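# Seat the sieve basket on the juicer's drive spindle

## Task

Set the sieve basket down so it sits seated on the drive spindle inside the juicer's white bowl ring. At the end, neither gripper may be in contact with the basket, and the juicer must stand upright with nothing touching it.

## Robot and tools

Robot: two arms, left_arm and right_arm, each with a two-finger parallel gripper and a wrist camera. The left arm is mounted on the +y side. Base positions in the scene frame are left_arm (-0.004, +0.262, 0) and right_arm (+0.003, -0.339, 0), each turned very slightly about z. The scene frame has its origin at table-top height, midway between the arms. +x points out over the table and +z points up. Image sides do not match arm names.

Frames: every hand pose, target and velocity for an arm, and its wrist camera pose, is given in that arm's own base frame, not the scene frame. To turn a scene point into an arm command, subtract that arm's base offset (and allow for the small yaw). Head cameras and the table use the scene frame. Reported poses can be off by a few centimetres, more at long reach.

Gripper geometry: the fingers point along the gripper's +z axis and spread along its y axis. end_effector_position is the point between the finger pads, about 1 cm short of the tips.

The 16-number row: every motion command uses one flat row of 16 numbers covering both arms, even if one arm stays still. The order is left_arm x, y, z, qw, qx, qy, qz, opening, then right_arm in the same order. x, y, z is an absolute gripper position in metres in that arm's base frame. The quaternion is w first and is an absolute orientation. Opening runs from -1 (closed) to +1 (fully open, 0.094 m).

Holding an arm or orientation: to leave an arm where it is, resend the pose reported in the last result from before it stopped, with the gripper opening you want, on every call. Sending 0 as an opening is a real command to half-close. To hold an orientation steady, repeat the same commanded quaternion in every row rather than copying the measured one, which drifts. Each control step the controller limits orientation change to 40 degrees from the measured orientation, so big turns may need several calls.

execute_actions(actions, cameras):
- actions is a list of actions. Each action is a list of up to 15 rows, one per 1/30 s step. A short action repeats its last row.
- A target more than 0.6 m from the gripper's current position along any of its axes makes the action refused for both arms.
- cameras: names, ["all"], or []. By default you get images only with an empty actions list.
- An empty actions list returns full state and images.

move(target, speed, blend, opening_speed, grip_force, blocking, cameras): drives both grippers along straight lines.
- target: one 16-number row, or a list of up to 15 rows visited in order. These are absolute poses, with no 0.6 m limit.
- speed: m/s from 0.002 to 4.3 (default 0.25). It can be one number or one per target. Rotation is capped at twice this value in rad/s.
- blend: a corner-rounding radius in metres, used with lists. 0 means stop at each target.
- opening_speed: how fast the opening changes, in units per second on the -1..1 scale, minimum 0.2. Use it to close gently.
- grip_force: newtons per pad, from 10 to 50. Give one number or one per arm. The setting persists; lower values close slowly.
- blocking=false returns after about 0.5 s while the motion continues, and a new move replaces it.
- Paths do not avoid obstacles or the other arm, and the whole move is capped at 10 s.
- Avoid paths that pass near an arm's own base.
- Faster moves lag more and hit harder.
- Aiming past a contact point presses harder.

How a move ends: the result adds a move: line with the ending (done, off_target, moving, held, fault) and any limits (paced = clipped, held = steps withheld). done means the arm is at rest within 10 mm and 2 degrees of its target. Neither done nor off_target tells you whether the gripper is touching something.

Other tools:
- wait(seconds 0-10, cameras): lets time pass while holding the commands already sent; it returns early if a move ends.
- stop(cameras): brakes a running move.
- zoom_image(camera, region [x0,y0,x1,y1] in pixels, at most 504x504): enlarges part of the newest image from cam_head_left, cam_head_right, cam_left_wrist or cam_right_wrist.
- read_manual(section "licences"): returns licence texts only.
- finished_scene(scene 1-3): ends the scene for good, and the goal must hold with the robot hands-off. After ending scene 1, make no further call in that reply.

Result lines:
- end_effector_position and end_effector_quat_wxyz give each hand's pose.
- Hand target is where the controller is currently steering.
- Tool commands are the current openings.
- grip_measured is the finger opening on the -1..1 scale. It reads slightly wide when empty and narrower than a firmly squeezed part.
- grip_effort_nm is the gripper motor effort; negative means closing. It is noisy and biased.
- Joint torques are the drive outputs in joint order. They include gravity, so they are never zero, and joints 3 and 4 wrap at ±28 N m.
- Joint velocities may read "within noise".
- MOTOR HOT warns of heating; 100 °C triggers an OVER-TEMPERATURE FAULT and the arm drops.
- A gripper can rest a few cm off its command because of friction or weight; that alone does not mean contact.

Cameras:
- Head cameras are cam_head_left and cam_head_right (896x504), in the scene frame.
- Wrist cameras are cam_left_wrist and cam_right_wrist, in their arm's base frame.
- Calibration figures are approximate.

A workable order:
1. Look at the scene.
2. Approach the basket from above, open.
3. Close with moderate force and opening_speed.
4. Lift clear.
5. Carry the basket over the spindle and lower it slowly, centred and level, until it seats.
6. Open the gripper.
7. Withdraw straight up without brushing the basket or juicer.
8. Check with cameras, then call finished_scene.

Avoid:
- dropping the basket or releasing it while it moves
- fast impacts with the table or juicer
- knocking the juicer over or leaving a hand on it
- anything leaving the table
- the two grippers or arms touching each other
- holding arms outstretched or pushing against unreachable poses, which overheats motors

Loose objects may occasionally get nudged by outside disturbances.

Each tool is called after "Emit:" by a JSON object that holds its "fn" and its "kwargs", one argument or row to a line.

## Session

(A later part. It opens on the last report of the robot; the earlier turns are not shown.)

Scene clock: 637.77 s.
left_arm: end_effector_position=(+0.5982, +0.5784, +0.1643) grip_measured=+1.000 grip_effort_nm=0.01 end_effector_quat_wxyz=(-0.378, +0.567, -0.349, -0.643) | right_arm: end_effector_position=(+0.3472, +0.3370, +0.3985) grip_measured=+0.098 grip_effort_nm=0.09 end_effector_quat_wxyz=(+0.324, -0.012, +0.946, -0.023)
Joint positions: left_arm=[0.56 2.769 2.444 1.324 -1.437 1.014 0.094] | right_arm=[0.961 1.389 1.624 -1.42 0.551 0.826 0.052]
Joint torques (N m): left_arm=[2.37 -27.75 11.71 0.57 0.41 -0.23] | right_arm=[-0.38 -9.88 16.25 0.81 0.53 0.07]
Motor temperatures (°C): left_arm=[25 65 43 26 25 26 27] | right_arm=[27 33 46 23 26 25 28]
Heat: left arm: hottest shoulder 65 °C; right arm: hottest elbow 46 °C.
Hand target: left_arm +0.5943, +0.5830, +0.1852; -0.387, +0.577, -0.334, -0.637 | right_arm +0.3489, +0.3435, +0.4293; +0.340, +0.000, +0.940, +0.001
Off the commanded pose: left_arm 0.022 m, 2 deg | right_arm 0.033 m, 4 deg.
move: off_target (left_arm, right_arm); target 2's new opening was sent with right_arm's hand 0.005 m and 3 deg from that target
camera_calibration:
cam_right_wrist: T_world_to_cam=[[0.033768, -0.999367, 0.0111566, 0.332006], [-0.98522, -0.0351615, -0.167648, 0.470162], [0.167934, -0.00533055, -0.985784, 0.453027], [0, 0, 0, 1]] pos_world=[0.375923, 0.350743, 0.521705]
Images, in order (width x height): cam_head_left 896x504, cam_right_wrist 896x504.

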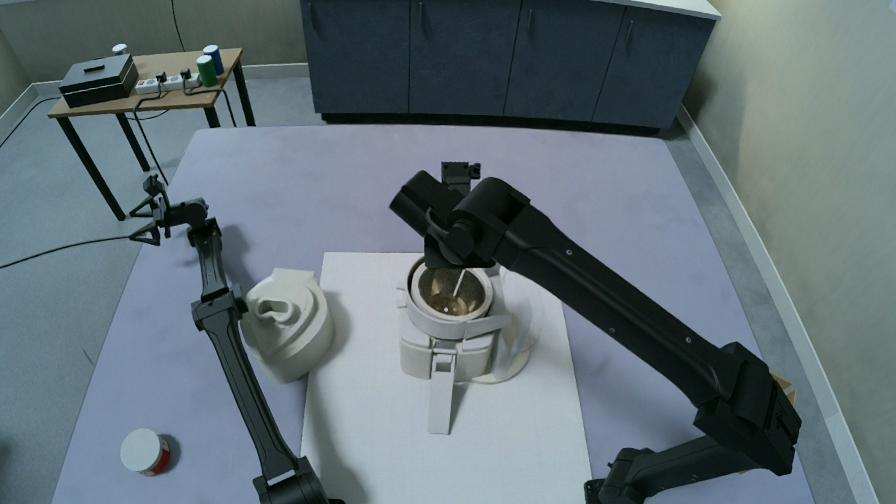

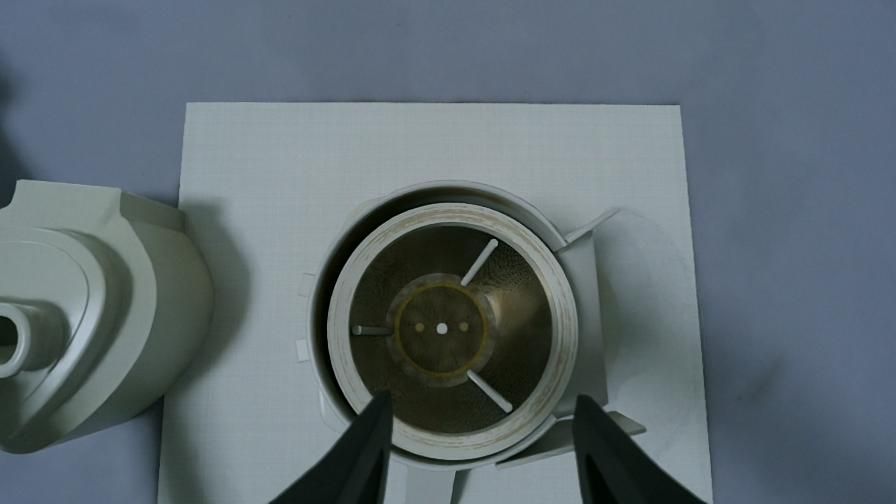

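Emit:
{"fn": "move", "kwargs": {
  "target": [0.5948,0.5834,0.1853,-0.387,0.577,-0.334,-0.637,1,0.35,0.1,0.43,0.34,0,0.94,0,0.1],
  "cameras": ["cam_head_left","cam_head_right"]
}}

Emit:
{"fn": "zoom_image", "kwargs": {
  "camera": "cam_head_left",
  "region": [380, 200, 530, 350]
}}

Emit:
{"fn": "zoom_image", "kwargs": {
  "camera": "cam_head_right",
  "region": [380, 200, 530, 350]
}}

Scene clock: 651.17 s.
left_arm: end_effector_position=(+0.5982, +0.5784, +0.1643) grip_measured=+1.000 grip_effort_nm=0.01 end_effector_quat_wxyz=(-0.378, +0.567, -0.349, -0.643) | right_arm: end_effector_position=(+0.3463, +0.1022, +0.4325) grip_measured=+0.098 grip_effort_nm=0.09 end_effector_quat_wxyz=(+0.336, +0.001, +0.942, +0.001)
Joint positions: left_arm=[0.56 2.769 2.444 1.324 -1.437 1.014 0.094] | right_arm=[0.41 0.96 1.355 -1.322 0.254 0.326 0.052]
Joint torques (N m): left_arm=[2.2 -27.99 11.66 0.24 0.45 -0.23] | right_arm=[-1.49 -3.31 9.06 2.88 0.09 -0.25]
Motor temperatures (°C): left_arm=[25 65 43 26 25 26 27] | right_arm=[27 33 49 23 27 25 27]
Heat: left arm: hottest shoulder 65 °C; right arm: hottest elbow 49 °C.
Hand target: left_arm +0.5943, +0.5830, +0.1852; -0.387, +0.577, -0.334, -0.637 | right_arm +0.3500, +0.0999, +0.4299; +0.340, +0.000, +0.940, +0.000
Off the commanded pose: left_arm 0.022 m, 2 deg | right_arm 0.005 m, 1 deg.
move: off_target (left_arm)
Images, in order (width x height): cam_head_left 896x504, cam_head_right 896x504.

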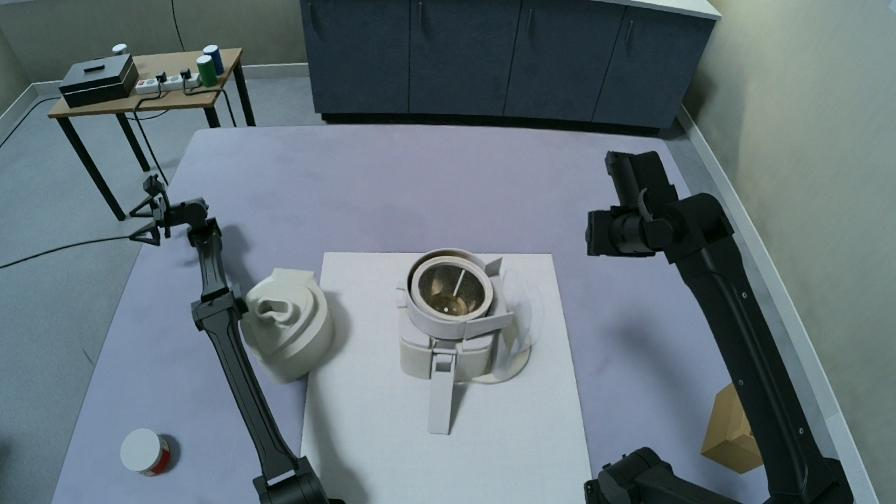

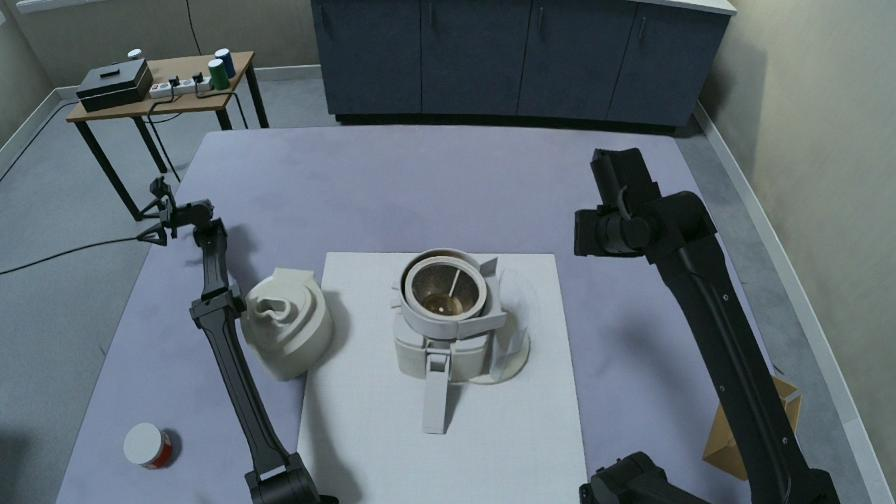

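Scaled by 3.360 from the camera's 896x504 image, which has a finer 1280x720 frame.

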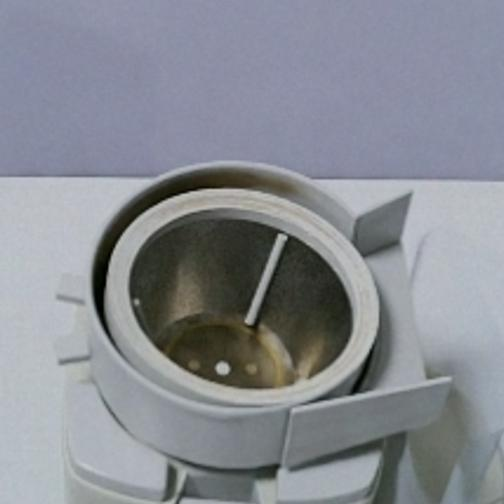

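Scaled by 3.360 from the camera's 896x504 image, which has a finer 1280x720 frame.

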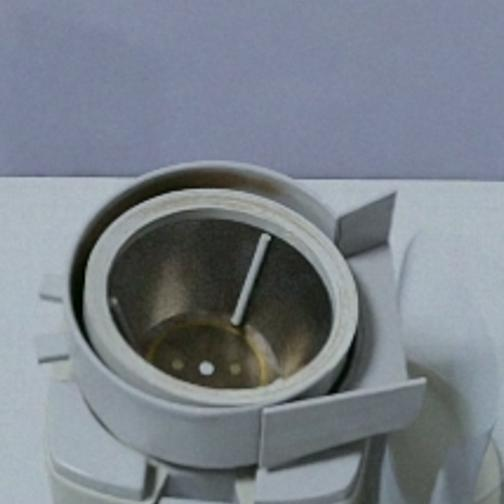

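Emit:
{"fn": "move", "kwargs": {
  "target": [
    [0.5948,0.5834,0.1853,-0.387,0.577,-0.334,-0.637,1,0.38,0.25,0.4,0.2,0,0.98,0,-1],
    [0.5948,0.5834,0.1853,-0.387,0.577,-0.334,-0.637,1,0.38,0.417,0.31,0.2,0,0.98,0,-1],
    [0.5948,0.5834,0.1853,-0.387,0.577,-0.334,-0.637,1,0.38,0.417,0.225,0.2,0,0.98,0,-1]
  ],
  "speed": [0.25,0.2,0.05],
  "cameras": ["cam_right_wrist","cam_head_left"]
}}

Emit:
{"fn": "zoom_image", "kwargs": {
  "camera": "cam_head_left",
  "region": [380, 200, 530, 350]
}}

Scene clock: 668.47 s.
left_arm: end_effector_position=(+0.5982, +0.5784, +0.1643) grip_measured=+1.000 grip_effort_nm=0.01 end_effector_quat_wxyz=(-0.378, +0.567, -0.349, -0.643) | right_arm: end_effector_position=(+0.3815, +0.4146, +0.2406) grip_measured=-0.996 grip_effort_nm=-0.20 end_effector_quat_wxyz=(+0.205, -0.003, +0.979, +0.001)
Joint positions: left_arm=[0.56 2.769 2.444 1.324 -1.437 1.014 0.094] | right_arm=[0.926 1.647 1.565 -1.228 0.324 0.878 0]
Joint torques (N m): left_arm=[2.37 -28.16 11.81 0.66 0.43 -0.21] | right_arm=[-0.09 -12.98 8.09 2.17 0.16 0.05]
Motor temperatures (°C): left_arm=[25 66 44 26 25 26 27] | right_arm=[27 33 49 23 26 25 27]
Heat: left arm: hottest shoulder 66 °C; right arm: hottest elbow 49 °C.
Hand target: left_arm +0.5943, +0.5830, +0.1852; -0.387, +0.577, -0.334, -0.637 | right_arm +0.3798, +0.4167, +0.2253; +0.200, +0.000, +0.980, +0.000
Off the commanded pose: left_arm 0.022 m, 2 deg | right_arm 0.016 m, 1 deg.
move: off_target (left_arm, right_arm)
camera_calibration:
cam_right_wrist: T_world_to_cam=[[0.0223047, -0.998607, -0.0478148, 0.42845], [-0.996679, -0.0259573, 0.0771828, 0.421911], [-0.0783164, 0.0459345, -0.99587, 0.367153], [0, 0, 0, 1]] pos_world=[0.439707, 0.42194, 0.353558]
Images, in order (width x height): cam_head_left 896x504, cam_right_wrist 896x504.

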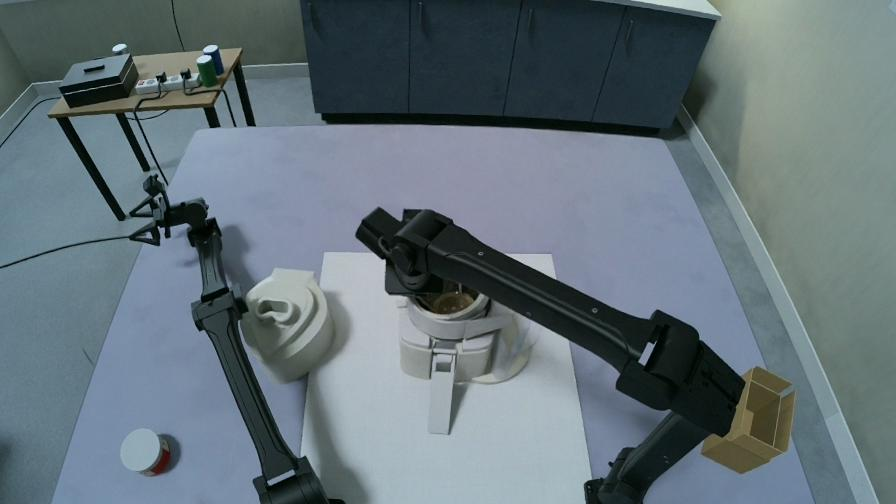

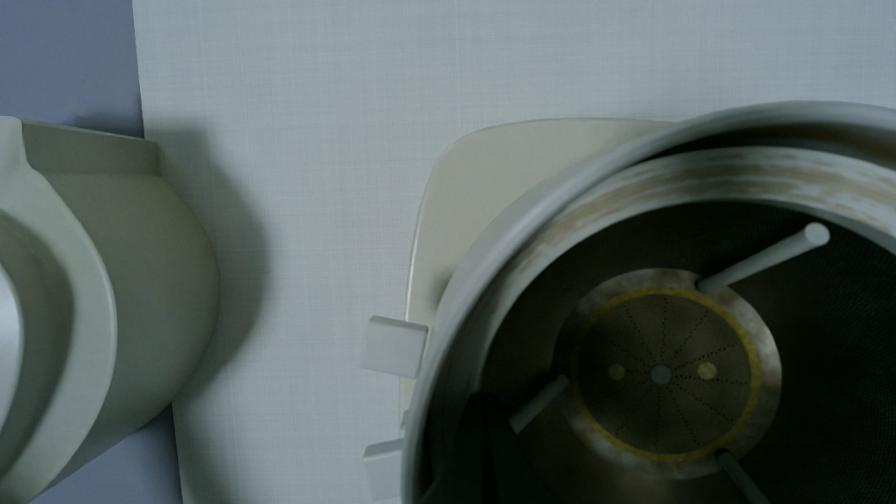

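Scaled by 3.360 from the camera's 896x504 image, which has a finer 1280x720 frame.

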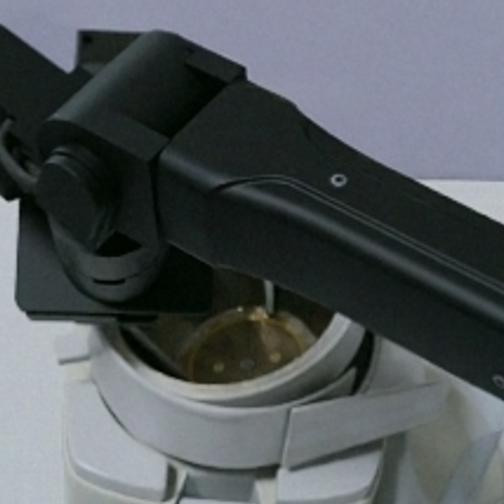

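Emit:
{"fn": "move", "kwargs": {
  "target": [
    [0.5948,0.5834,0.1853,-0.387,0.577,-0.334,-0.637,1,0.38,0.417,0.31,0.2,0,0.98,0,-1],
    [0.5948,0.5834,0.1853,-0.387,0.577,-0.334,-0.637,1,0.35,0.345,0.43,0.34,0,0.94,0,-1]
  ],
  "cameras": ["cam_right_wrist"]
}}

Emit:
{"fn": "move", "kwargs": {
  "target": [0.5948,0.5834,0.1853,-0.387,0.577,-0.334,-0.637,1,0.35,0.1,0.43,0.34,0,0.94,0,-1],
  "cameras": ["cam_head_left"]
}}

Emit:
{"fn": "zoom_image", "kwargs": {
  "camera": "cam_head_left",
  "region": [380, 200, 530, 350]
}}

Scene clock: 678.27 s.
left_arm: end_effector_position=(+0.5982, +0.5784, +0.1643) grip_measured=+1.000 grip_effort_nm=0.01 end_effector_quat_wxyz=(-0.378, +0.567, -0.349, -0.643) | right_arm: end_effector_position=(+0.3533, +0.3403, +0.4253) grip_measured=-0.996 grip_effort_nm=-0.20 end_effector_quat_wxyz=(+0.340, +0.011, +0.941, +0.001)
Joint positions: left_arm=[0.56 2.769 2.444 1.324 -1.437 1.014 0.094] | right_arm=[0.955 1.392 1.686 -1.422 0.552 0.851 0]
Joint torques (N m): left_arm=[2.43 -28.28 11.32 0.35 0.49 -0.16] | right_arm=[0.62 -9.76 11.55 0.9 0.51 -0.16]
Motor temperatures (°C): left_arm=[25 66 44 26 25 26 27] | right_arm=[27 33 49 23 26 25 27]
Heat: left arm: hottest shoulder 66 °C; right arm: hottest elbow 49 °C.
Hand target: left_arm +0.5943, +0.5830, +0.1852; -0.387, +0.577, -0.334, -0.637 | right_arm +0.3500, +0.3448, +0.4301; +0.340, +0.000, +0.940, +0.000
Off the commanded pose: left_arm 0.022 m, 2 deg | right_arm 0.007 m, 1 deg.
move: off_target (left_arm)
camera_calibration:
cam_right_wrist: T_world_to_cam=[[0.00817419, -0.998721, -0.0499042, 0.369621], [-0.979468, 0.00205637, -0.201588, 0.480508], [0.201433, 0.0505274, -0.978198, 0.444336], [0, 0, 0, 1]] pos_world=[0.378117, 0.345709, 0.549959]
Images, in order (width x height): cam_right_wrist 896x504.

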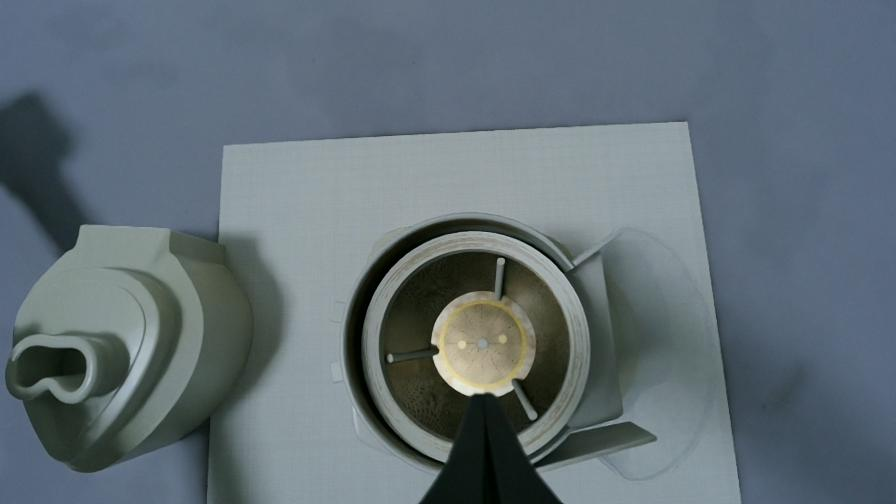

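Scene clock: 680.30 s.
left_arm: end_effector_position=(+0.5982, +0.5784, +0.1643) grip_measured=+1.000 grip_effort_nm=0.01 end_effector_quat_wxyz=(-0.378, +0.567, -0.349, -0.643) | right_arm: end_effector_position=(+0.3467, +0.1024, +0.4322) grip_measured=-0.996 grip_effort_nm=-0.20 end_effector_quat_wxyz=(+0.335, +0.001, +0.942, +0.000)
Joint positions: left_arm=[0.56 2.769 2.444 1.324 -1.437 1.014 0.094] | right_arm=[0.41 0.962 1.355 -1.322 0.254 0.326 0]
Joint torques (N m): left_arm=[2.73 -28.34 11.64 0.27 0.43 -0.19] | right_arm=[-1.26 -4.13 9.14 2.71 0.11 -0.23]
Motor temperatures (°C): left_arm=[25 66 44 26 25 26 27] | right_arm=[27 33 49 23 26 25 27]
Heat: left arm: hottest shoulder 66 °C; right arm: hottest elbow 49 °C.
Hand target: left_arm +0.5943, +0.5830, +0.1852; -0.387, +0.577, -0.334, -0.637 | right_arm +0.3499, +0.0999, +0.4301; +0.340, +0.000, +0.940, +0.000
Off the commanded pose: left_arm 0.022 m, 2 deg | right_arm 0.005 m, 1 deg.
move: off_target (left_arm)
Images, in order (width x height): cam_head_left 896x504.

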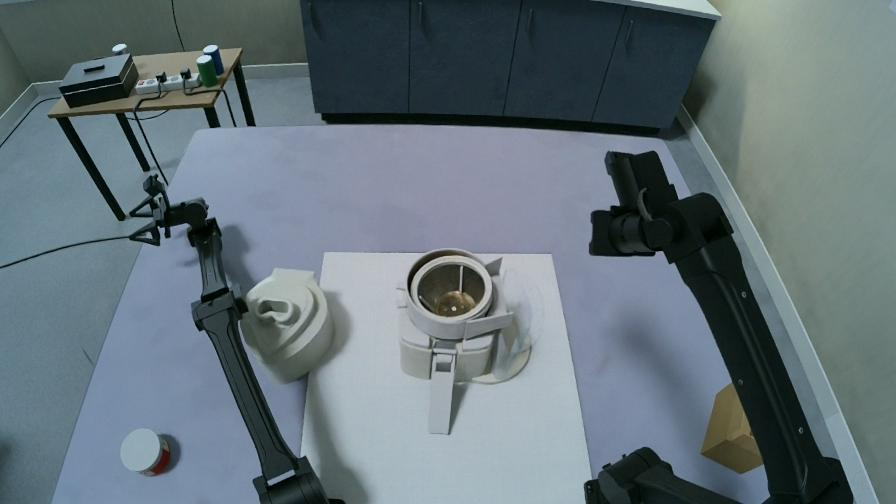

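Scaled by 3.360 from the camera's 896x504 image, which has a finer 1280x720 frame.

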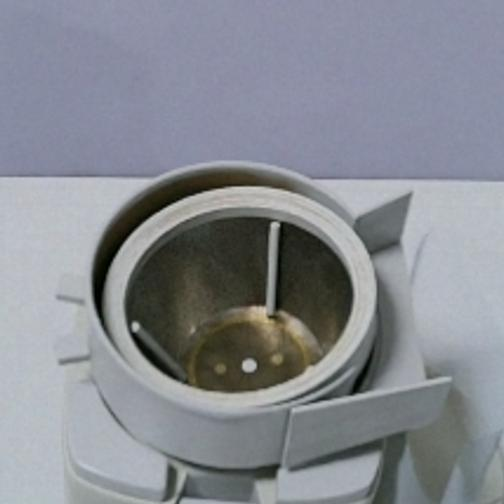

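Emit:
{"fn": "move", "kwargs": {
  "target": [
    [0.5948,0.5834,0.1853,-0.387,0.577,-0.334,-0.637,1,0.376,0.277,0.34,0.2,0,0.98,0,0.2],
    [0.5948,0.5834,0.1853,-0.387,0.577,-0.334,-0.637,1,0.376,0.277,0.232,0.2,0,0.98,0,0.2],
    [0.5948,0.5834,0.1853,-0.387,0.577,-0.334,-0.637,1,0.376,0.277,0.232,0.2,0,0.98,0,-1]
  ],
  "speed": [0.25,0.12,0.1],
  "opening_speed": 0.6,
  "cameras": ["cam_head_left","cam_right_wrist"]
}}

Emit:
{"fn": "zoom_image", "kwargs": {
  "camera": "cam_head_left",
  "region": [380, 200, 530, 350]
}}

Scene clock: 701.43 s.
left_arm: end_effector_position=(+0.5982, +0.5784, +0.1643) grip_measured=+1.000 grip_effort_nm=0.01 end_effector_quat_wxyz=(-0.378, +0.567, -0.349, -0.643) | right_arm: end_effector_position=(+0.3781, +0.2747, +0.2380) grip_measured=-0.691 grip_effort_nm=-1.02 end_effector_quat_wxyz=(+0.202, +0.000, +0.979, +0.000)
Joint positions: left_arm=[0.56 2.769 2.444 1.324 -1.437 1.014 0.094] | right_arm=[0.727 1.368 1.246 -1.138 0.266 0.685 0.015]
Joint torques (N m): left_arm=[2.26 -28.04 11.6 0.08 0.46 -0.15] | right_arm=[-0.44 -9.35 8.98 1.7 0.25 0.03]
Motor temperatures (°C): left_arm=[25 67 44 26 25 26 27] | right_arm=[27 32 48 23 26 25 27]
Heat: left arm: hottest shoulder 67 °C; right arm: hottest elbow 48 °C.
Hand target: left_arm +0.5943, +0.5830, +0.1852; -0.387, +0.577, -0.334, -0.637 | right_arm +0.3760, +0.2770, +0.2321; +0.200, +0.000, +0.980, +0.000
Off the commanded pose: left_arm 0.022 m, 2 deg | right_arm 0.007 m, 0 deg.
move: off_target (left_arm)
camera_calibration:
cam_right_wrist: T_world_to_cam=[[0.0163038, -0.998843, -0.0452526, 0.29045], [-0.996263, -0.0200675, 0.0840057, 0.411711], [-0.0848166, 0.0437138, -0.995437, 0.373694], [0, 0, 0, 1]] pos_world=[0.437132, 0.28204, 0.350546]
Images, in order (width x height): cam_head_left 896x504, cam_right_wrist 896x504.

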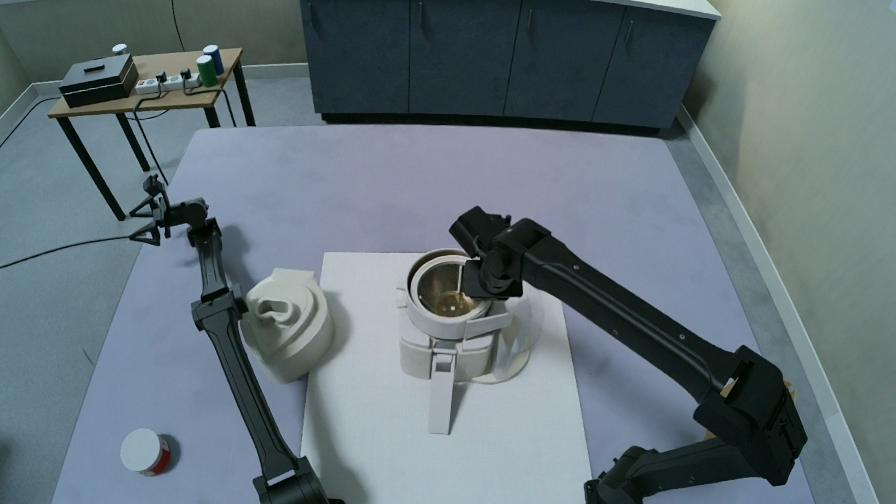

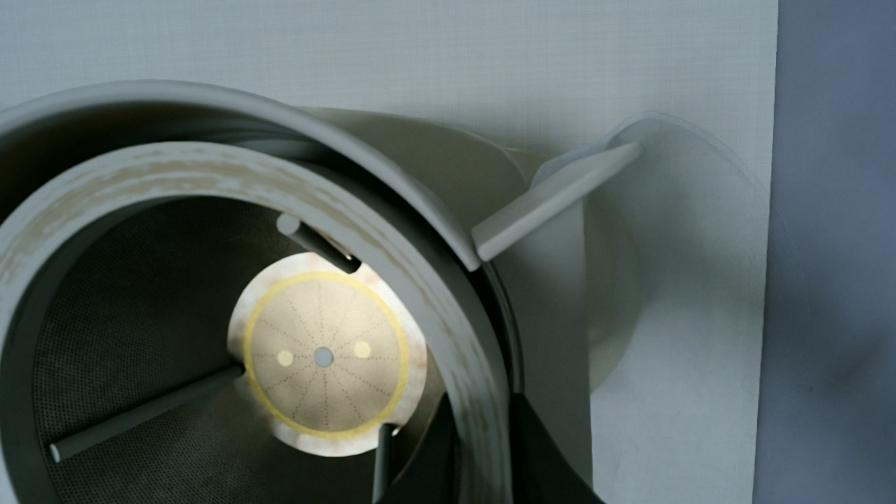

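Scaled by 3.360 from the camera's 896x504 image, which has a finer 1280x720 frame.

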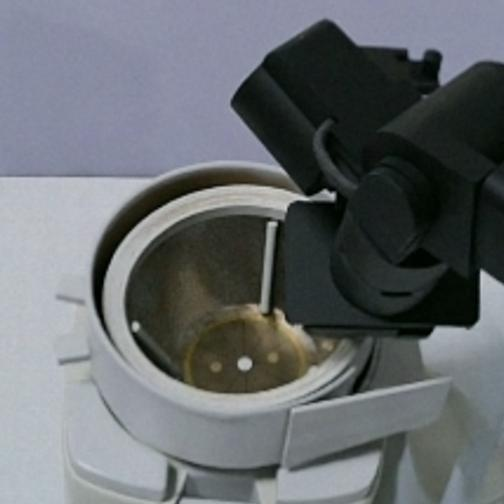

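Emit:
{"fn": "move", "kwargs": {
  "target": [
    [0.5948,0.5834,0.1853,-0.387,0.577,-0.334,-0.637,1,0.3625,0.278,0.222,0.199,0.0854,0.976,-0.0174,-1],
    [0.5948,0.5834,0.1853,-0.387,0.577,-0.334,-0.637,1,0.3504,0.2813,0.22,0.197,0.17,0.965,-0.0347,-1]
  ],
  "speed": 0.06
}}

Emit:
{"fn": "move", "kwargs": {
  "target": [0.5948,0.5834,0.1853,-0.387,0.577,-0.334,-0.637,1,0.339,0.2866,0.22,0.193,0.2536,0.947,-0.0518,-1],
  "speed": 0.06,
  "cameras": ["cam_head_left","cam_right_wrist"]
}}

Emit:
{"fn": "zoom_image", "kwargs": {
  "camera": "cam_head_left",
  "region": [380, 200, 530, 350]
}}

Scene clock: 715.80 s.
left_arm: end_effector_position=(+0.5982, +0.5784, +0.1643) grip_measured=+1.000 grip_effort_nm=0.01 end_effector_quat_wxyz=(-0.378, +0.567, -0.349, -0.643) | right_arm: end_effector_position=(+0.3531, +0.2777, +0.2315) grip_measured=-0.692 grip_effort_nm=-1.03 end_effector_quat_wxyz=(+0.210, +0.176, +0.962, -0.016)
Joint positions: left_arm=[0.56 2.769 2.444 1.324 -1.437 1.014 0.094] | right_arm=[0.807 1.377 1.239 -1.216 0.368 1.128 0.014]
Joint torques (N m): left_arm=[2.2 -28.57 11.54 0.55 0.41 -0.16] | right_arm=[0.32 -7.24 10.63 0.1 0.42 -0.01]
Motor temperatures (°C): left_arm=[25 67 44 26 25 26 27] | right_arm=[27 32 47 23 26 25 27]
Heat: left arm: hottest shoulder 67 °C; right arm: hottest elbow 47 °C.
Hand target: left_arm +0.5943, +0.5830, +0.1852; -0.387, +0.577, -0.334, -0.637 | right_arm +0.3503, +0.2811, +0.2203; +0.197, +0.170, +0.965, -0.034
Off the commanded pose: left_arm 0.022 m, 2 deg | right_arm 0.012 m, 3 deg.
move: off_target (left_arm, right_arm)

Scene clock: 717.90 s.
left_arm: end_effector_position=(+0.5982, +0.5784, +0.1643) grip_measured=+1.000 grip_effort_nm=0.01 end_effector_quat_wxyz=(-0.378, +0.567, -0.349, -0.643) | right_arm: end_effector_position=(+0.3425, +0.2775, +0.2296) grip_measured=-0.692 grip_effort_nm=-1.03 end_effector_quat_wxyz=(+0.204, +0.251, +0.945, -0.036)
Joint positions: left_arm=[0.56 2.769 2.444 1.324 -1.437 1.014 0.094] | right_arm=[0.835 1.406 1.266 -1.3 0.397 1.329 0.014]
Joint torques (N m): left_arm=[2.08 -28.22 11.58 0.27 0.46 -0.15] | right_arm=[1.26 -6.89 11.28 -0.28 0.27 0.27]
Motor temperatures (°C): left_arm=[25 67 44 26 25 26 27] | right_arm=[27 32 47 23 26 25 27]
Heat: left arm: hottest shoulder 67 °C; right arm: hottest elbow 47 °C.
Hand target: left_arm +0.5943, +0.5830, +0.1852; -0.387, +0.577, -0.334, -0.637 | right_arm +0.3387, +0.2863, +0.2201; +0.194, +0.253, +0.947, -0.051
Off the commanded pose: left_arm 0.022 m, 2 deg | right_arm 0.014 m, 2 deg.
move: off_target (left_arm, right_arm)
camera_calibration:
cam_right_wrist: T_world_to_cam=[[-0.474186, -0.876694, -0.080966, 0.435819], [-0.880036, 0.469237, 0.073159, 0.203878], [-0.0261458, 0.105944, -0.994028, 0.324401], [0, 0, 0, 1]] pos_world=[0.394562, 0.252045, 0.342835]
Images, in order (width x height): cam_head_left 896x504, cam_right_wrist 896x504.

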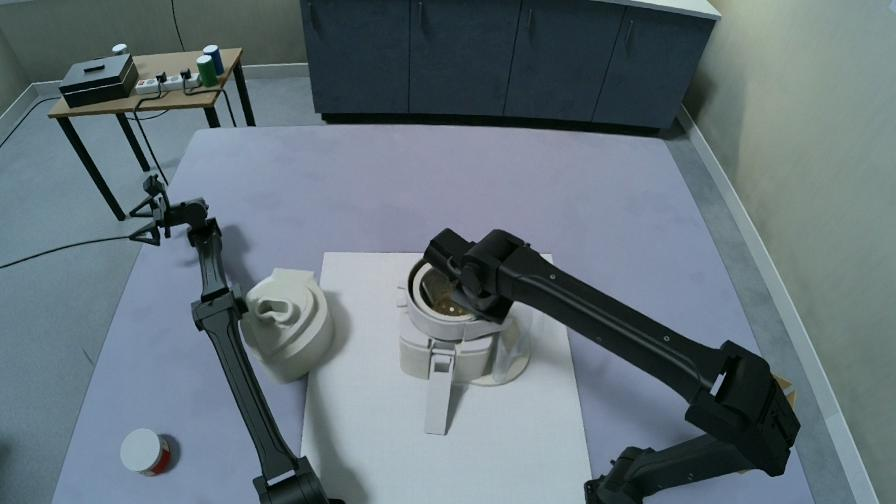

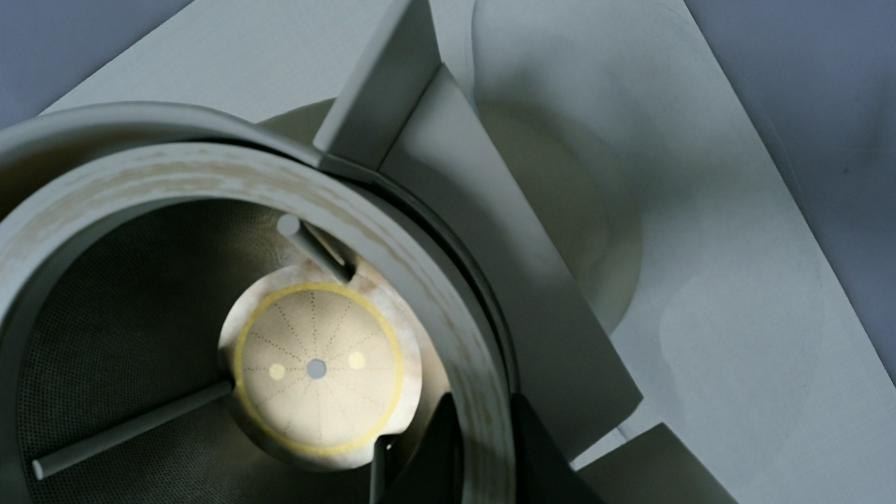

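Scaled by 3.360 from the camera's 896x504 image, which has a finer 1280x720 frame.

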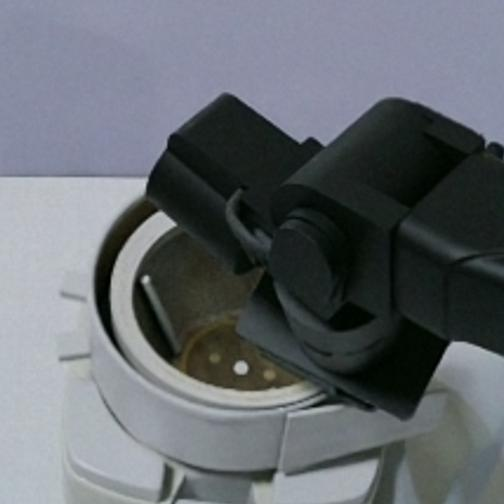

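Emit:
{"fn": "move", "kwargs": {
  "target": [
    [0.5948,0.5834,0.1853,-0.387,0.577,-0.334,-0.637,1,0.341,0.280,0.228,0.199,0.2526,0.946,-0.043,-1],
    [0.5948,0.5834,0.1853,-0.387,0.577,-0.334,-0.637,1,0.341,0.280,0.228,0.199,0.2526,0.946,-0.043,0.1],
    [0.5948,0.5834,0.1853,-0.387,0.577,-0.334,-0.637,1,0.341,0.280,0.34,0.199,0.2526,0.946,-0.043,0.1],
    [0.5948,0.5834,0.1853,-0.387,0.577,-0.334,-0.637,1,0.35,0.345,0.43,0.34,0,0.94,0,0.1]
  ],
  "opening_speed": 0.6,
  "cameras": ["cam_right_wrist"]
}}

Emit:
{"fn": "move", "kwargs": {
  "target": [0.5948,0.5834,0.1853,-0.387,0.577,-0.334,-0.637,1,0.35,0.1,0.43,0.34,0,0.94,0,-1],
  "cameras": ["cam_head_left"]
}}

Emit:
{"fn": "zoom_image", "kwargs": {
  "camera": "cam_head_left",
  "region": [380, 200, 530, 350]
}}

Scene clock: 730.20 s.
left_arm: end_effector_position=(+0.5982, +0.5784, +0.1643) grip_measured=+1.000 grip_effort_nm=0.01 end_effector_quat_wxyz=(-0.378, +0.567, -0.349, -0.643) | right_arm: end_effector_position=(+0.3464, +0.3331, +0.3915) grip_measured=+0.098 grip_effort_nm=0.09 end_effector_quat_wxyz=(+0.315, -0.004, +0.948, -0.038)
Joint positions: left_arm=[0.56 2.769 2.444 1.324 -1.437 1.014 0.094] | right_arm=[0.96 1.401 1.625 -1.452 0.558 0.852 0.052]
Joint torques (N m): left_arm=[2.37 -28.45 11.51 0.27 0.44 -0.13] | right_arm=[0.09 -10.58 15.87 2.06 0.36 -0.2]
Motor temperatures (°C): left_arm=[25 68 45 26 25 26 27] | right_arm=[27 32 49 23 26 25 27]
Heat: left arm: hottest shoulder 68 °C; right arm: hottest elbow 49 °C.
Hand target: left_arm +0.5943, +0.5830, +0.1852; -0.387, +0.577, -0.334, -0.637 | right_arm +0.3483, +0.3427, +0.4296; +0.341, +0.000, +0.940, +0.000
Off the commanded pose: left_arm 0.022 m, 2 deg | right_arm 0.040 m, 5 deg.
move: off_target (left_arm, right_arm)
camera_calibration:
cam_right_wrist: T_world_to_cam=[[0.00982927, -0.999379, 0.033851, 0.327751], [-0.988777, -0.0147606, -0.148665, 0.45502], [0.149072, -0.0320099, -0.988308, 0.4627], [0, 0, 0, 1]] pos_world=[0.377716, 0.349075, 0.513841]
Images, in order (width x height): cam_right_wrist 896x504.

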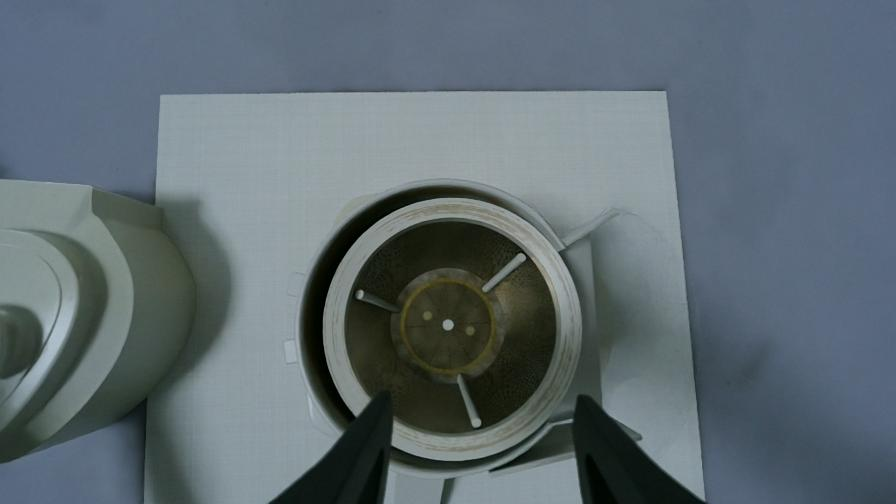

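Scene clock: 732.23 s.
left_arm: end_effector_position=(+0.5982, +0.5784, +0.1643) grip_measured=+1.000 grip_effort_nm=0.01 end_effector_quat_wxyz=(-0.378, +0.567, -0.349, -0.643) | right_arm: end_effector_position=(+0.3460, +0.1021, +0.4329) grip_measured=-0.996 grip_effort_nm=-0.21 end_effector_quat_wxyz=(+0.336, +0.001, +0.942, +0.001)
Joint positions: left_arm=[0.56 2.769 2.444 1.324 -1.437 1.014 0.094] | right_arm=[0.41 0.959 1.355 -1.322 0.254 0.326 0]
Joint torques (N m): left_arm=[2.32 -27.05 11.4 0.23 0.5 -0.15] | right_arm=[-1.49 -3.84 9.05 2.85 0.11 -0.2]
Motor temperatures (°C): left_arm=[25 68 45 26 25 26 27] | right_arm=[27 32 49 23 26 25 27]
Heat: left arm: hottest shoulder 68 °C; right arm: hottest elbow 49 °C.
Hand target: left_arm +0.5943, +0.5830, +0.1852; -0.387, +0.577, -0.334, -0.637 | right_arm +0.3499, +0.0999, +0.4300; +0.340, +0.000, +0.940, +0.000
Off the commanded pose: left_arm 0.022 m, 2 deg | right_arm 0.005 m, 0 deg.
move: off_target (left_arm)
Images, in order (width x height): cam_head_left 896x504.

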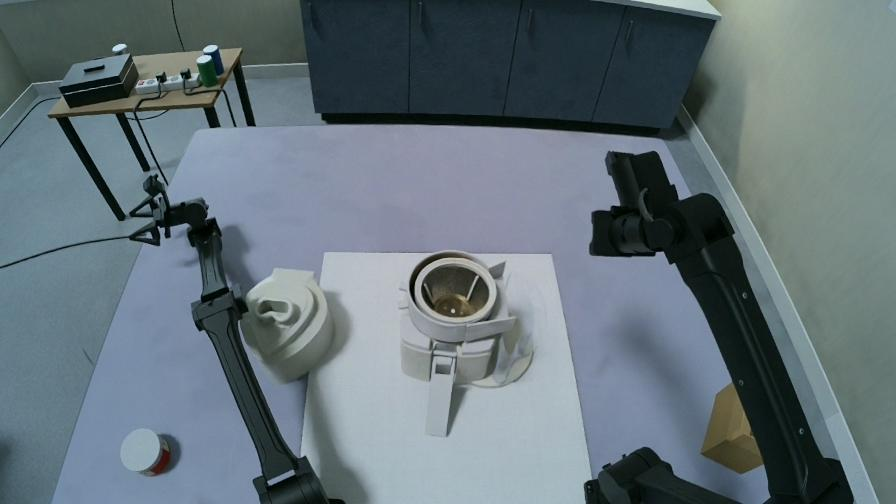

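Scaled by 3.360 from the camera's 896x504 image, which has a finer 1280x720 frame.

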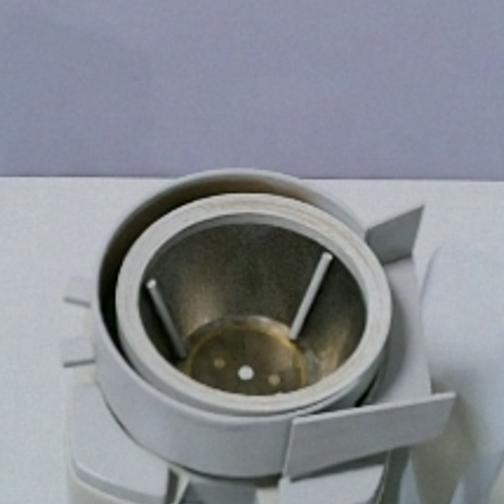

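Emit:
{"fn": "move", "kwargs": {
  "target": [
    [0.5948,0.5834,0.1853,-0.387,0.577,-0.334,-0.637,1,0.366,0.27,0.34,0.199,0.0854,0.976,-0.0174,0.2],
    [0.5948,0.5834,0.1853,-0.387,0.577,-0.334,-0.637,1,0.364,0.269,0.224,0.199,0.0854,0.976,-0.0174,0.2],
    [0.5948,0.5834,0.1853,-0.387,0.577,-0.334,-0.637,1,0.364,0.269,0.224,0.199,0.0854,0.976,-0.0174,-1],
    [0.5948,0.5834,0.1853,-0.387,0.577,-0.334,-0.637,1,0.364,0.271,0.255,0.199,0.0854,0.976,0.03,-1],
    [0.5948,0.5834,0.1853,-0.387,0.577,-0.334,-0.637,1,0.3875,0.276,0.252,0.196,-0.0684,0.9776,0.0639,-1]
  ],
  "speed": [0.25,0.12,0.1,0.08,0.08],
  "opening_speed": 0.7,
  "cameras": ["cam_head_left","cam_right_wrist","cam_head_right"]
}}

Emit:
{"fn": "zoom_image", "kwargs": {
  "camera": "cam_head_left",
  "region": [380, 200, 530, 350]
}}

Scene clock: 759.53 s.
left_arm: end_effector_position=(+0.5982, +0.5784, +0.1643) grip_measured=+1.000 grip_effort_nm=0.01 end_effector_quat_wxyz=(-0.378, +0.567, -0.349, -0.643) | right_arm: end_effector_position=(+0.3807, +0.2744, +0.2376) grip_measured=-0.703 grip_effort_nm=-1.03 end_effector_quat_wxyz=(+0.178, -0.065, +0.981, +0.050)
Joint positions: left_arm=[0.56 2.769 2.444 1.324 -1.437 1.014 0.094] | right_arm=[0.669 1.347 1.227 -1.096 0.117 0.515 0.014]
Joint torques (N m): left_arm=[2.02 -27.81 11.74 0.21 0.38 -0.18] | right_arm=[-2.14 -10.34 11.26 2.13 -0.15 -0.22]
Motor temperatures (°C): left_arm=[25 68 45 25 25 26 27] | right_arm=[27 32 48 23 26 25 27]
Heat: left arm: hottest shoulder 68 °C; right arm: hottest elbow 48 °C.
Hand target: left_arm +0.5943, +0.5830, +0.1852; -0.387, +0.577, -0.334, -0.637 | right_arm +0.3871, +0.2758, +0.2521; +0.196, -0.068, +0.976, +0.063
Off the commanded pose: left_arm 0.022 m, 2 deg | right_arm 0.016 m, 3 deg.
move: off_target (left_arm, right_arm)
camera_calibration:
cam_right_wrist: T_world_to_cam=[[0.158972, -0.979721, -0.121958, 0.24878], [-0.977119, -0.17381, 0.122588, 0.440016], [-0.1413, 0.0996792, -0.984936, 0.377154], [0, 0, 0, 1]] pos_world=[0.443691, 0.28262, 0.347872]
Images, in order (width x height): cam_head_left 896x504, cam_head_right 896x504, cam_right_wrist 896x504.

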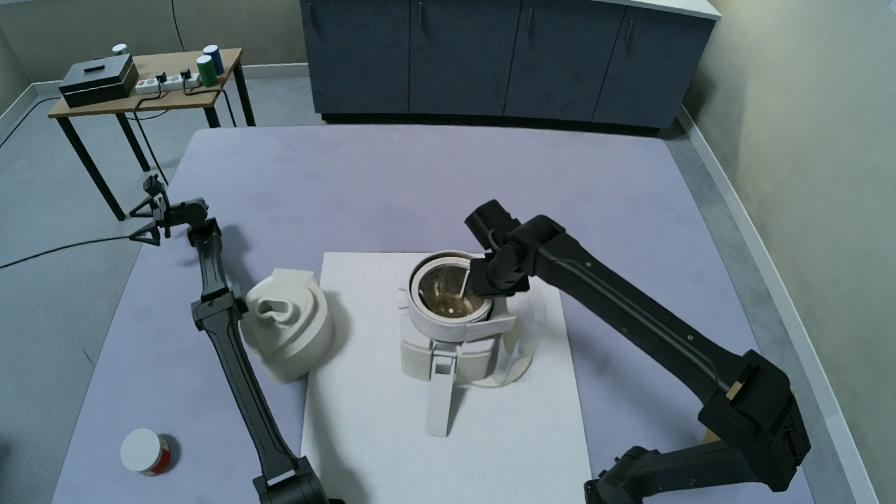

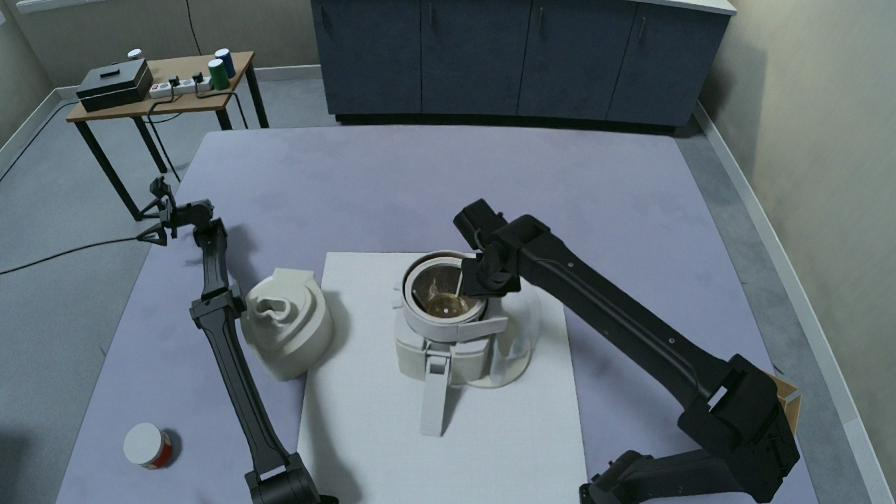

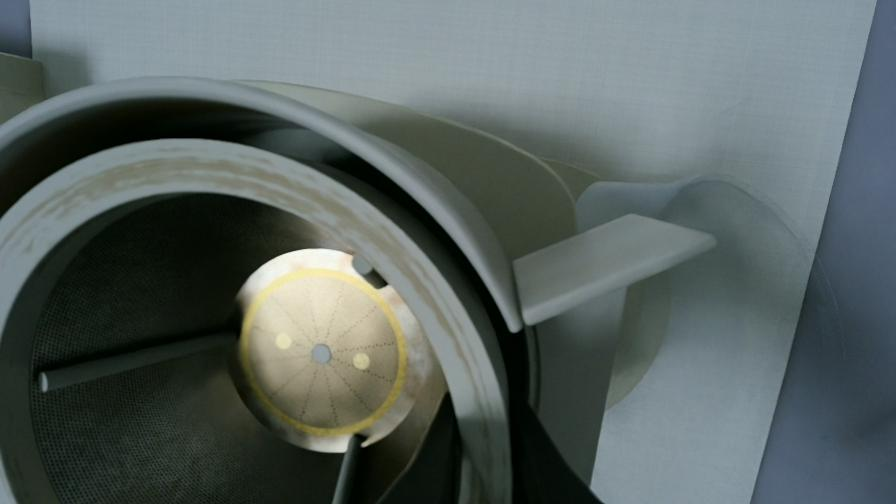

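Scaled by 3.360 from the camera's 896x504 image, which has a finer 1280x720 frame.

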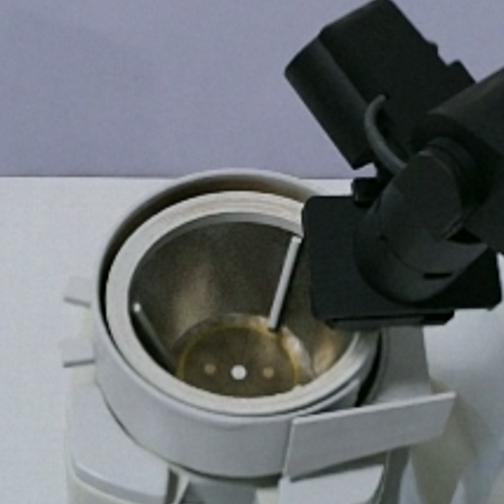

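Emit:
{"fn": "move", "kwargs": {
  "target": [0.5948,0.5834,0.1853,-0.387,0.577,-0.334,-0.637,1,0.387,0.276,0.205,0.196,-0.0684,0.9776,0.0639,-1],
  "speed": 0.04,
  "cameras": ["cam_head_left","cam_right_wrist"]
}}

Emit:
{"fn": "zoom_image", "kwargs": {
  "camera": "cam_head_left",
  "region": [380, 200, 530, 350]
}}

Scene clock: 765.10 s.
left_arm: end_effector_position=(+0.5982, +0.5784, +0.1643) grip_measured=+1.000 grip_effort_nm=0.01 end_effector_quat_wxyz=(-0.378, +0.567, -0.349, -0.643) | right_arm: end_effector_position=(+0.3858, +0.2767, +0.2265) grip_measured=-0.703 grip_effort_nm=-1.03 end_effector_quat_wxyz=(+0.206, -0.066, +0.974, +0.069)
Joint positions: left_arm=[0.56 2.769 2.444 1.324 -1.437 1.014 0.094] | right_arm=[0.665 1.326 1.161 -0.982 0.115 0.506 0.014]
Joint torques (N m): left_arm=[2.26 -28.04 11.64 0.23 0.44 -0.16] | right_arm=[-1.14 -7.18 7.79 2.5 -0.05 -0.17]
Motor temperatures (°C): left_arm=[25 69 45 25 25 26 27] | right_arm=[27 32 48 23 26 25 27]
Heat: left arm: hottest shoulder 69 °C; right arm: hottest elbow 48 °C.
Hand target: left_arm +0.5943, +0.5830, +0.1852; -0.387, +0.577, -0.334, -0.637 | right_arm +0.3863, +0.2756, +0.2054; +0.195, -0.068, +0.976, +0.064
Off the commanded pose: left_arm 0.022 m, 2 deg | right_arm 0.022 m, 1 deg.
move: off_target (left_arm, right_arm)
camera_calibration:
cam_right_wrist: T_world_to_cam=[[0.171892, -0.973072, -0.153572, 0.249138], [-0.981133, -0.183109, 0.062048, 0.464577], [-0.0884976, 0.140009, -0.986187, 0.335395], [0, 0, 0, 1]] pos_world=[0.442668, 0.280539, 0.340197]
Images, in order (width x height): cam_head_left 896x504, cam_right_wrist 896x504.

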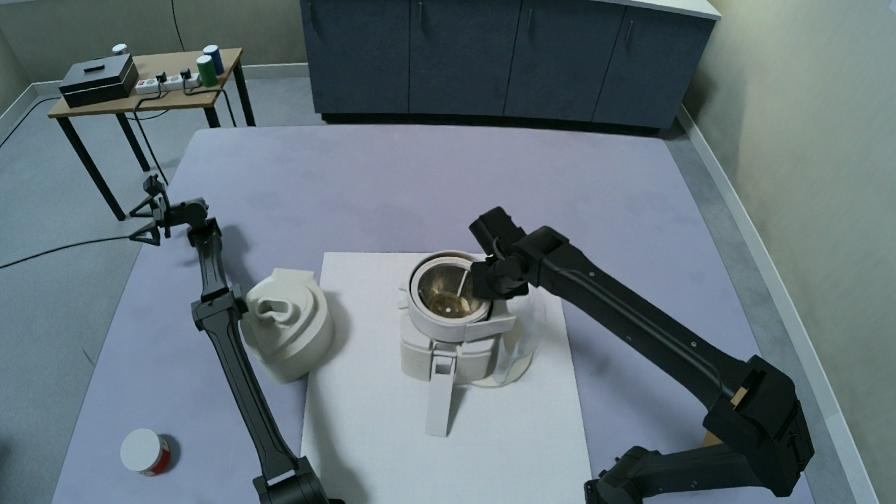

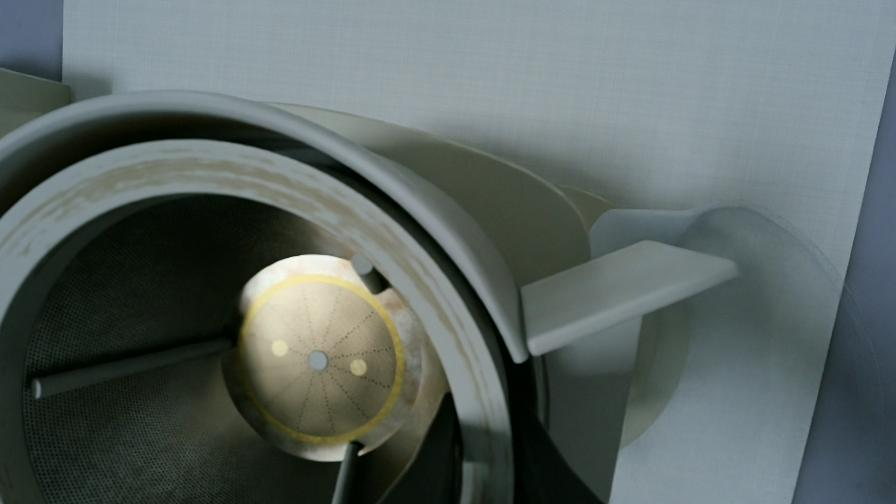

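Scaled by 3.360 from the camera's 896x504 image, which has a finer 1280x720 frame.

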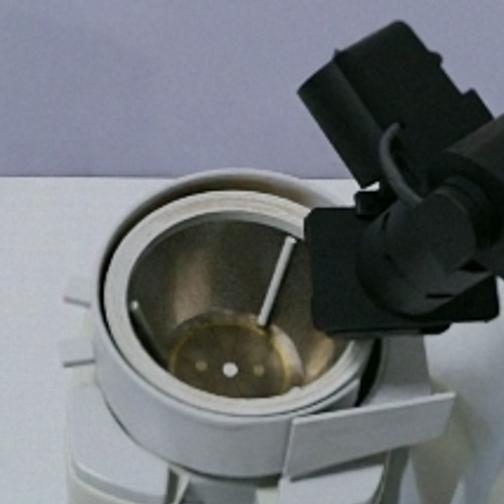

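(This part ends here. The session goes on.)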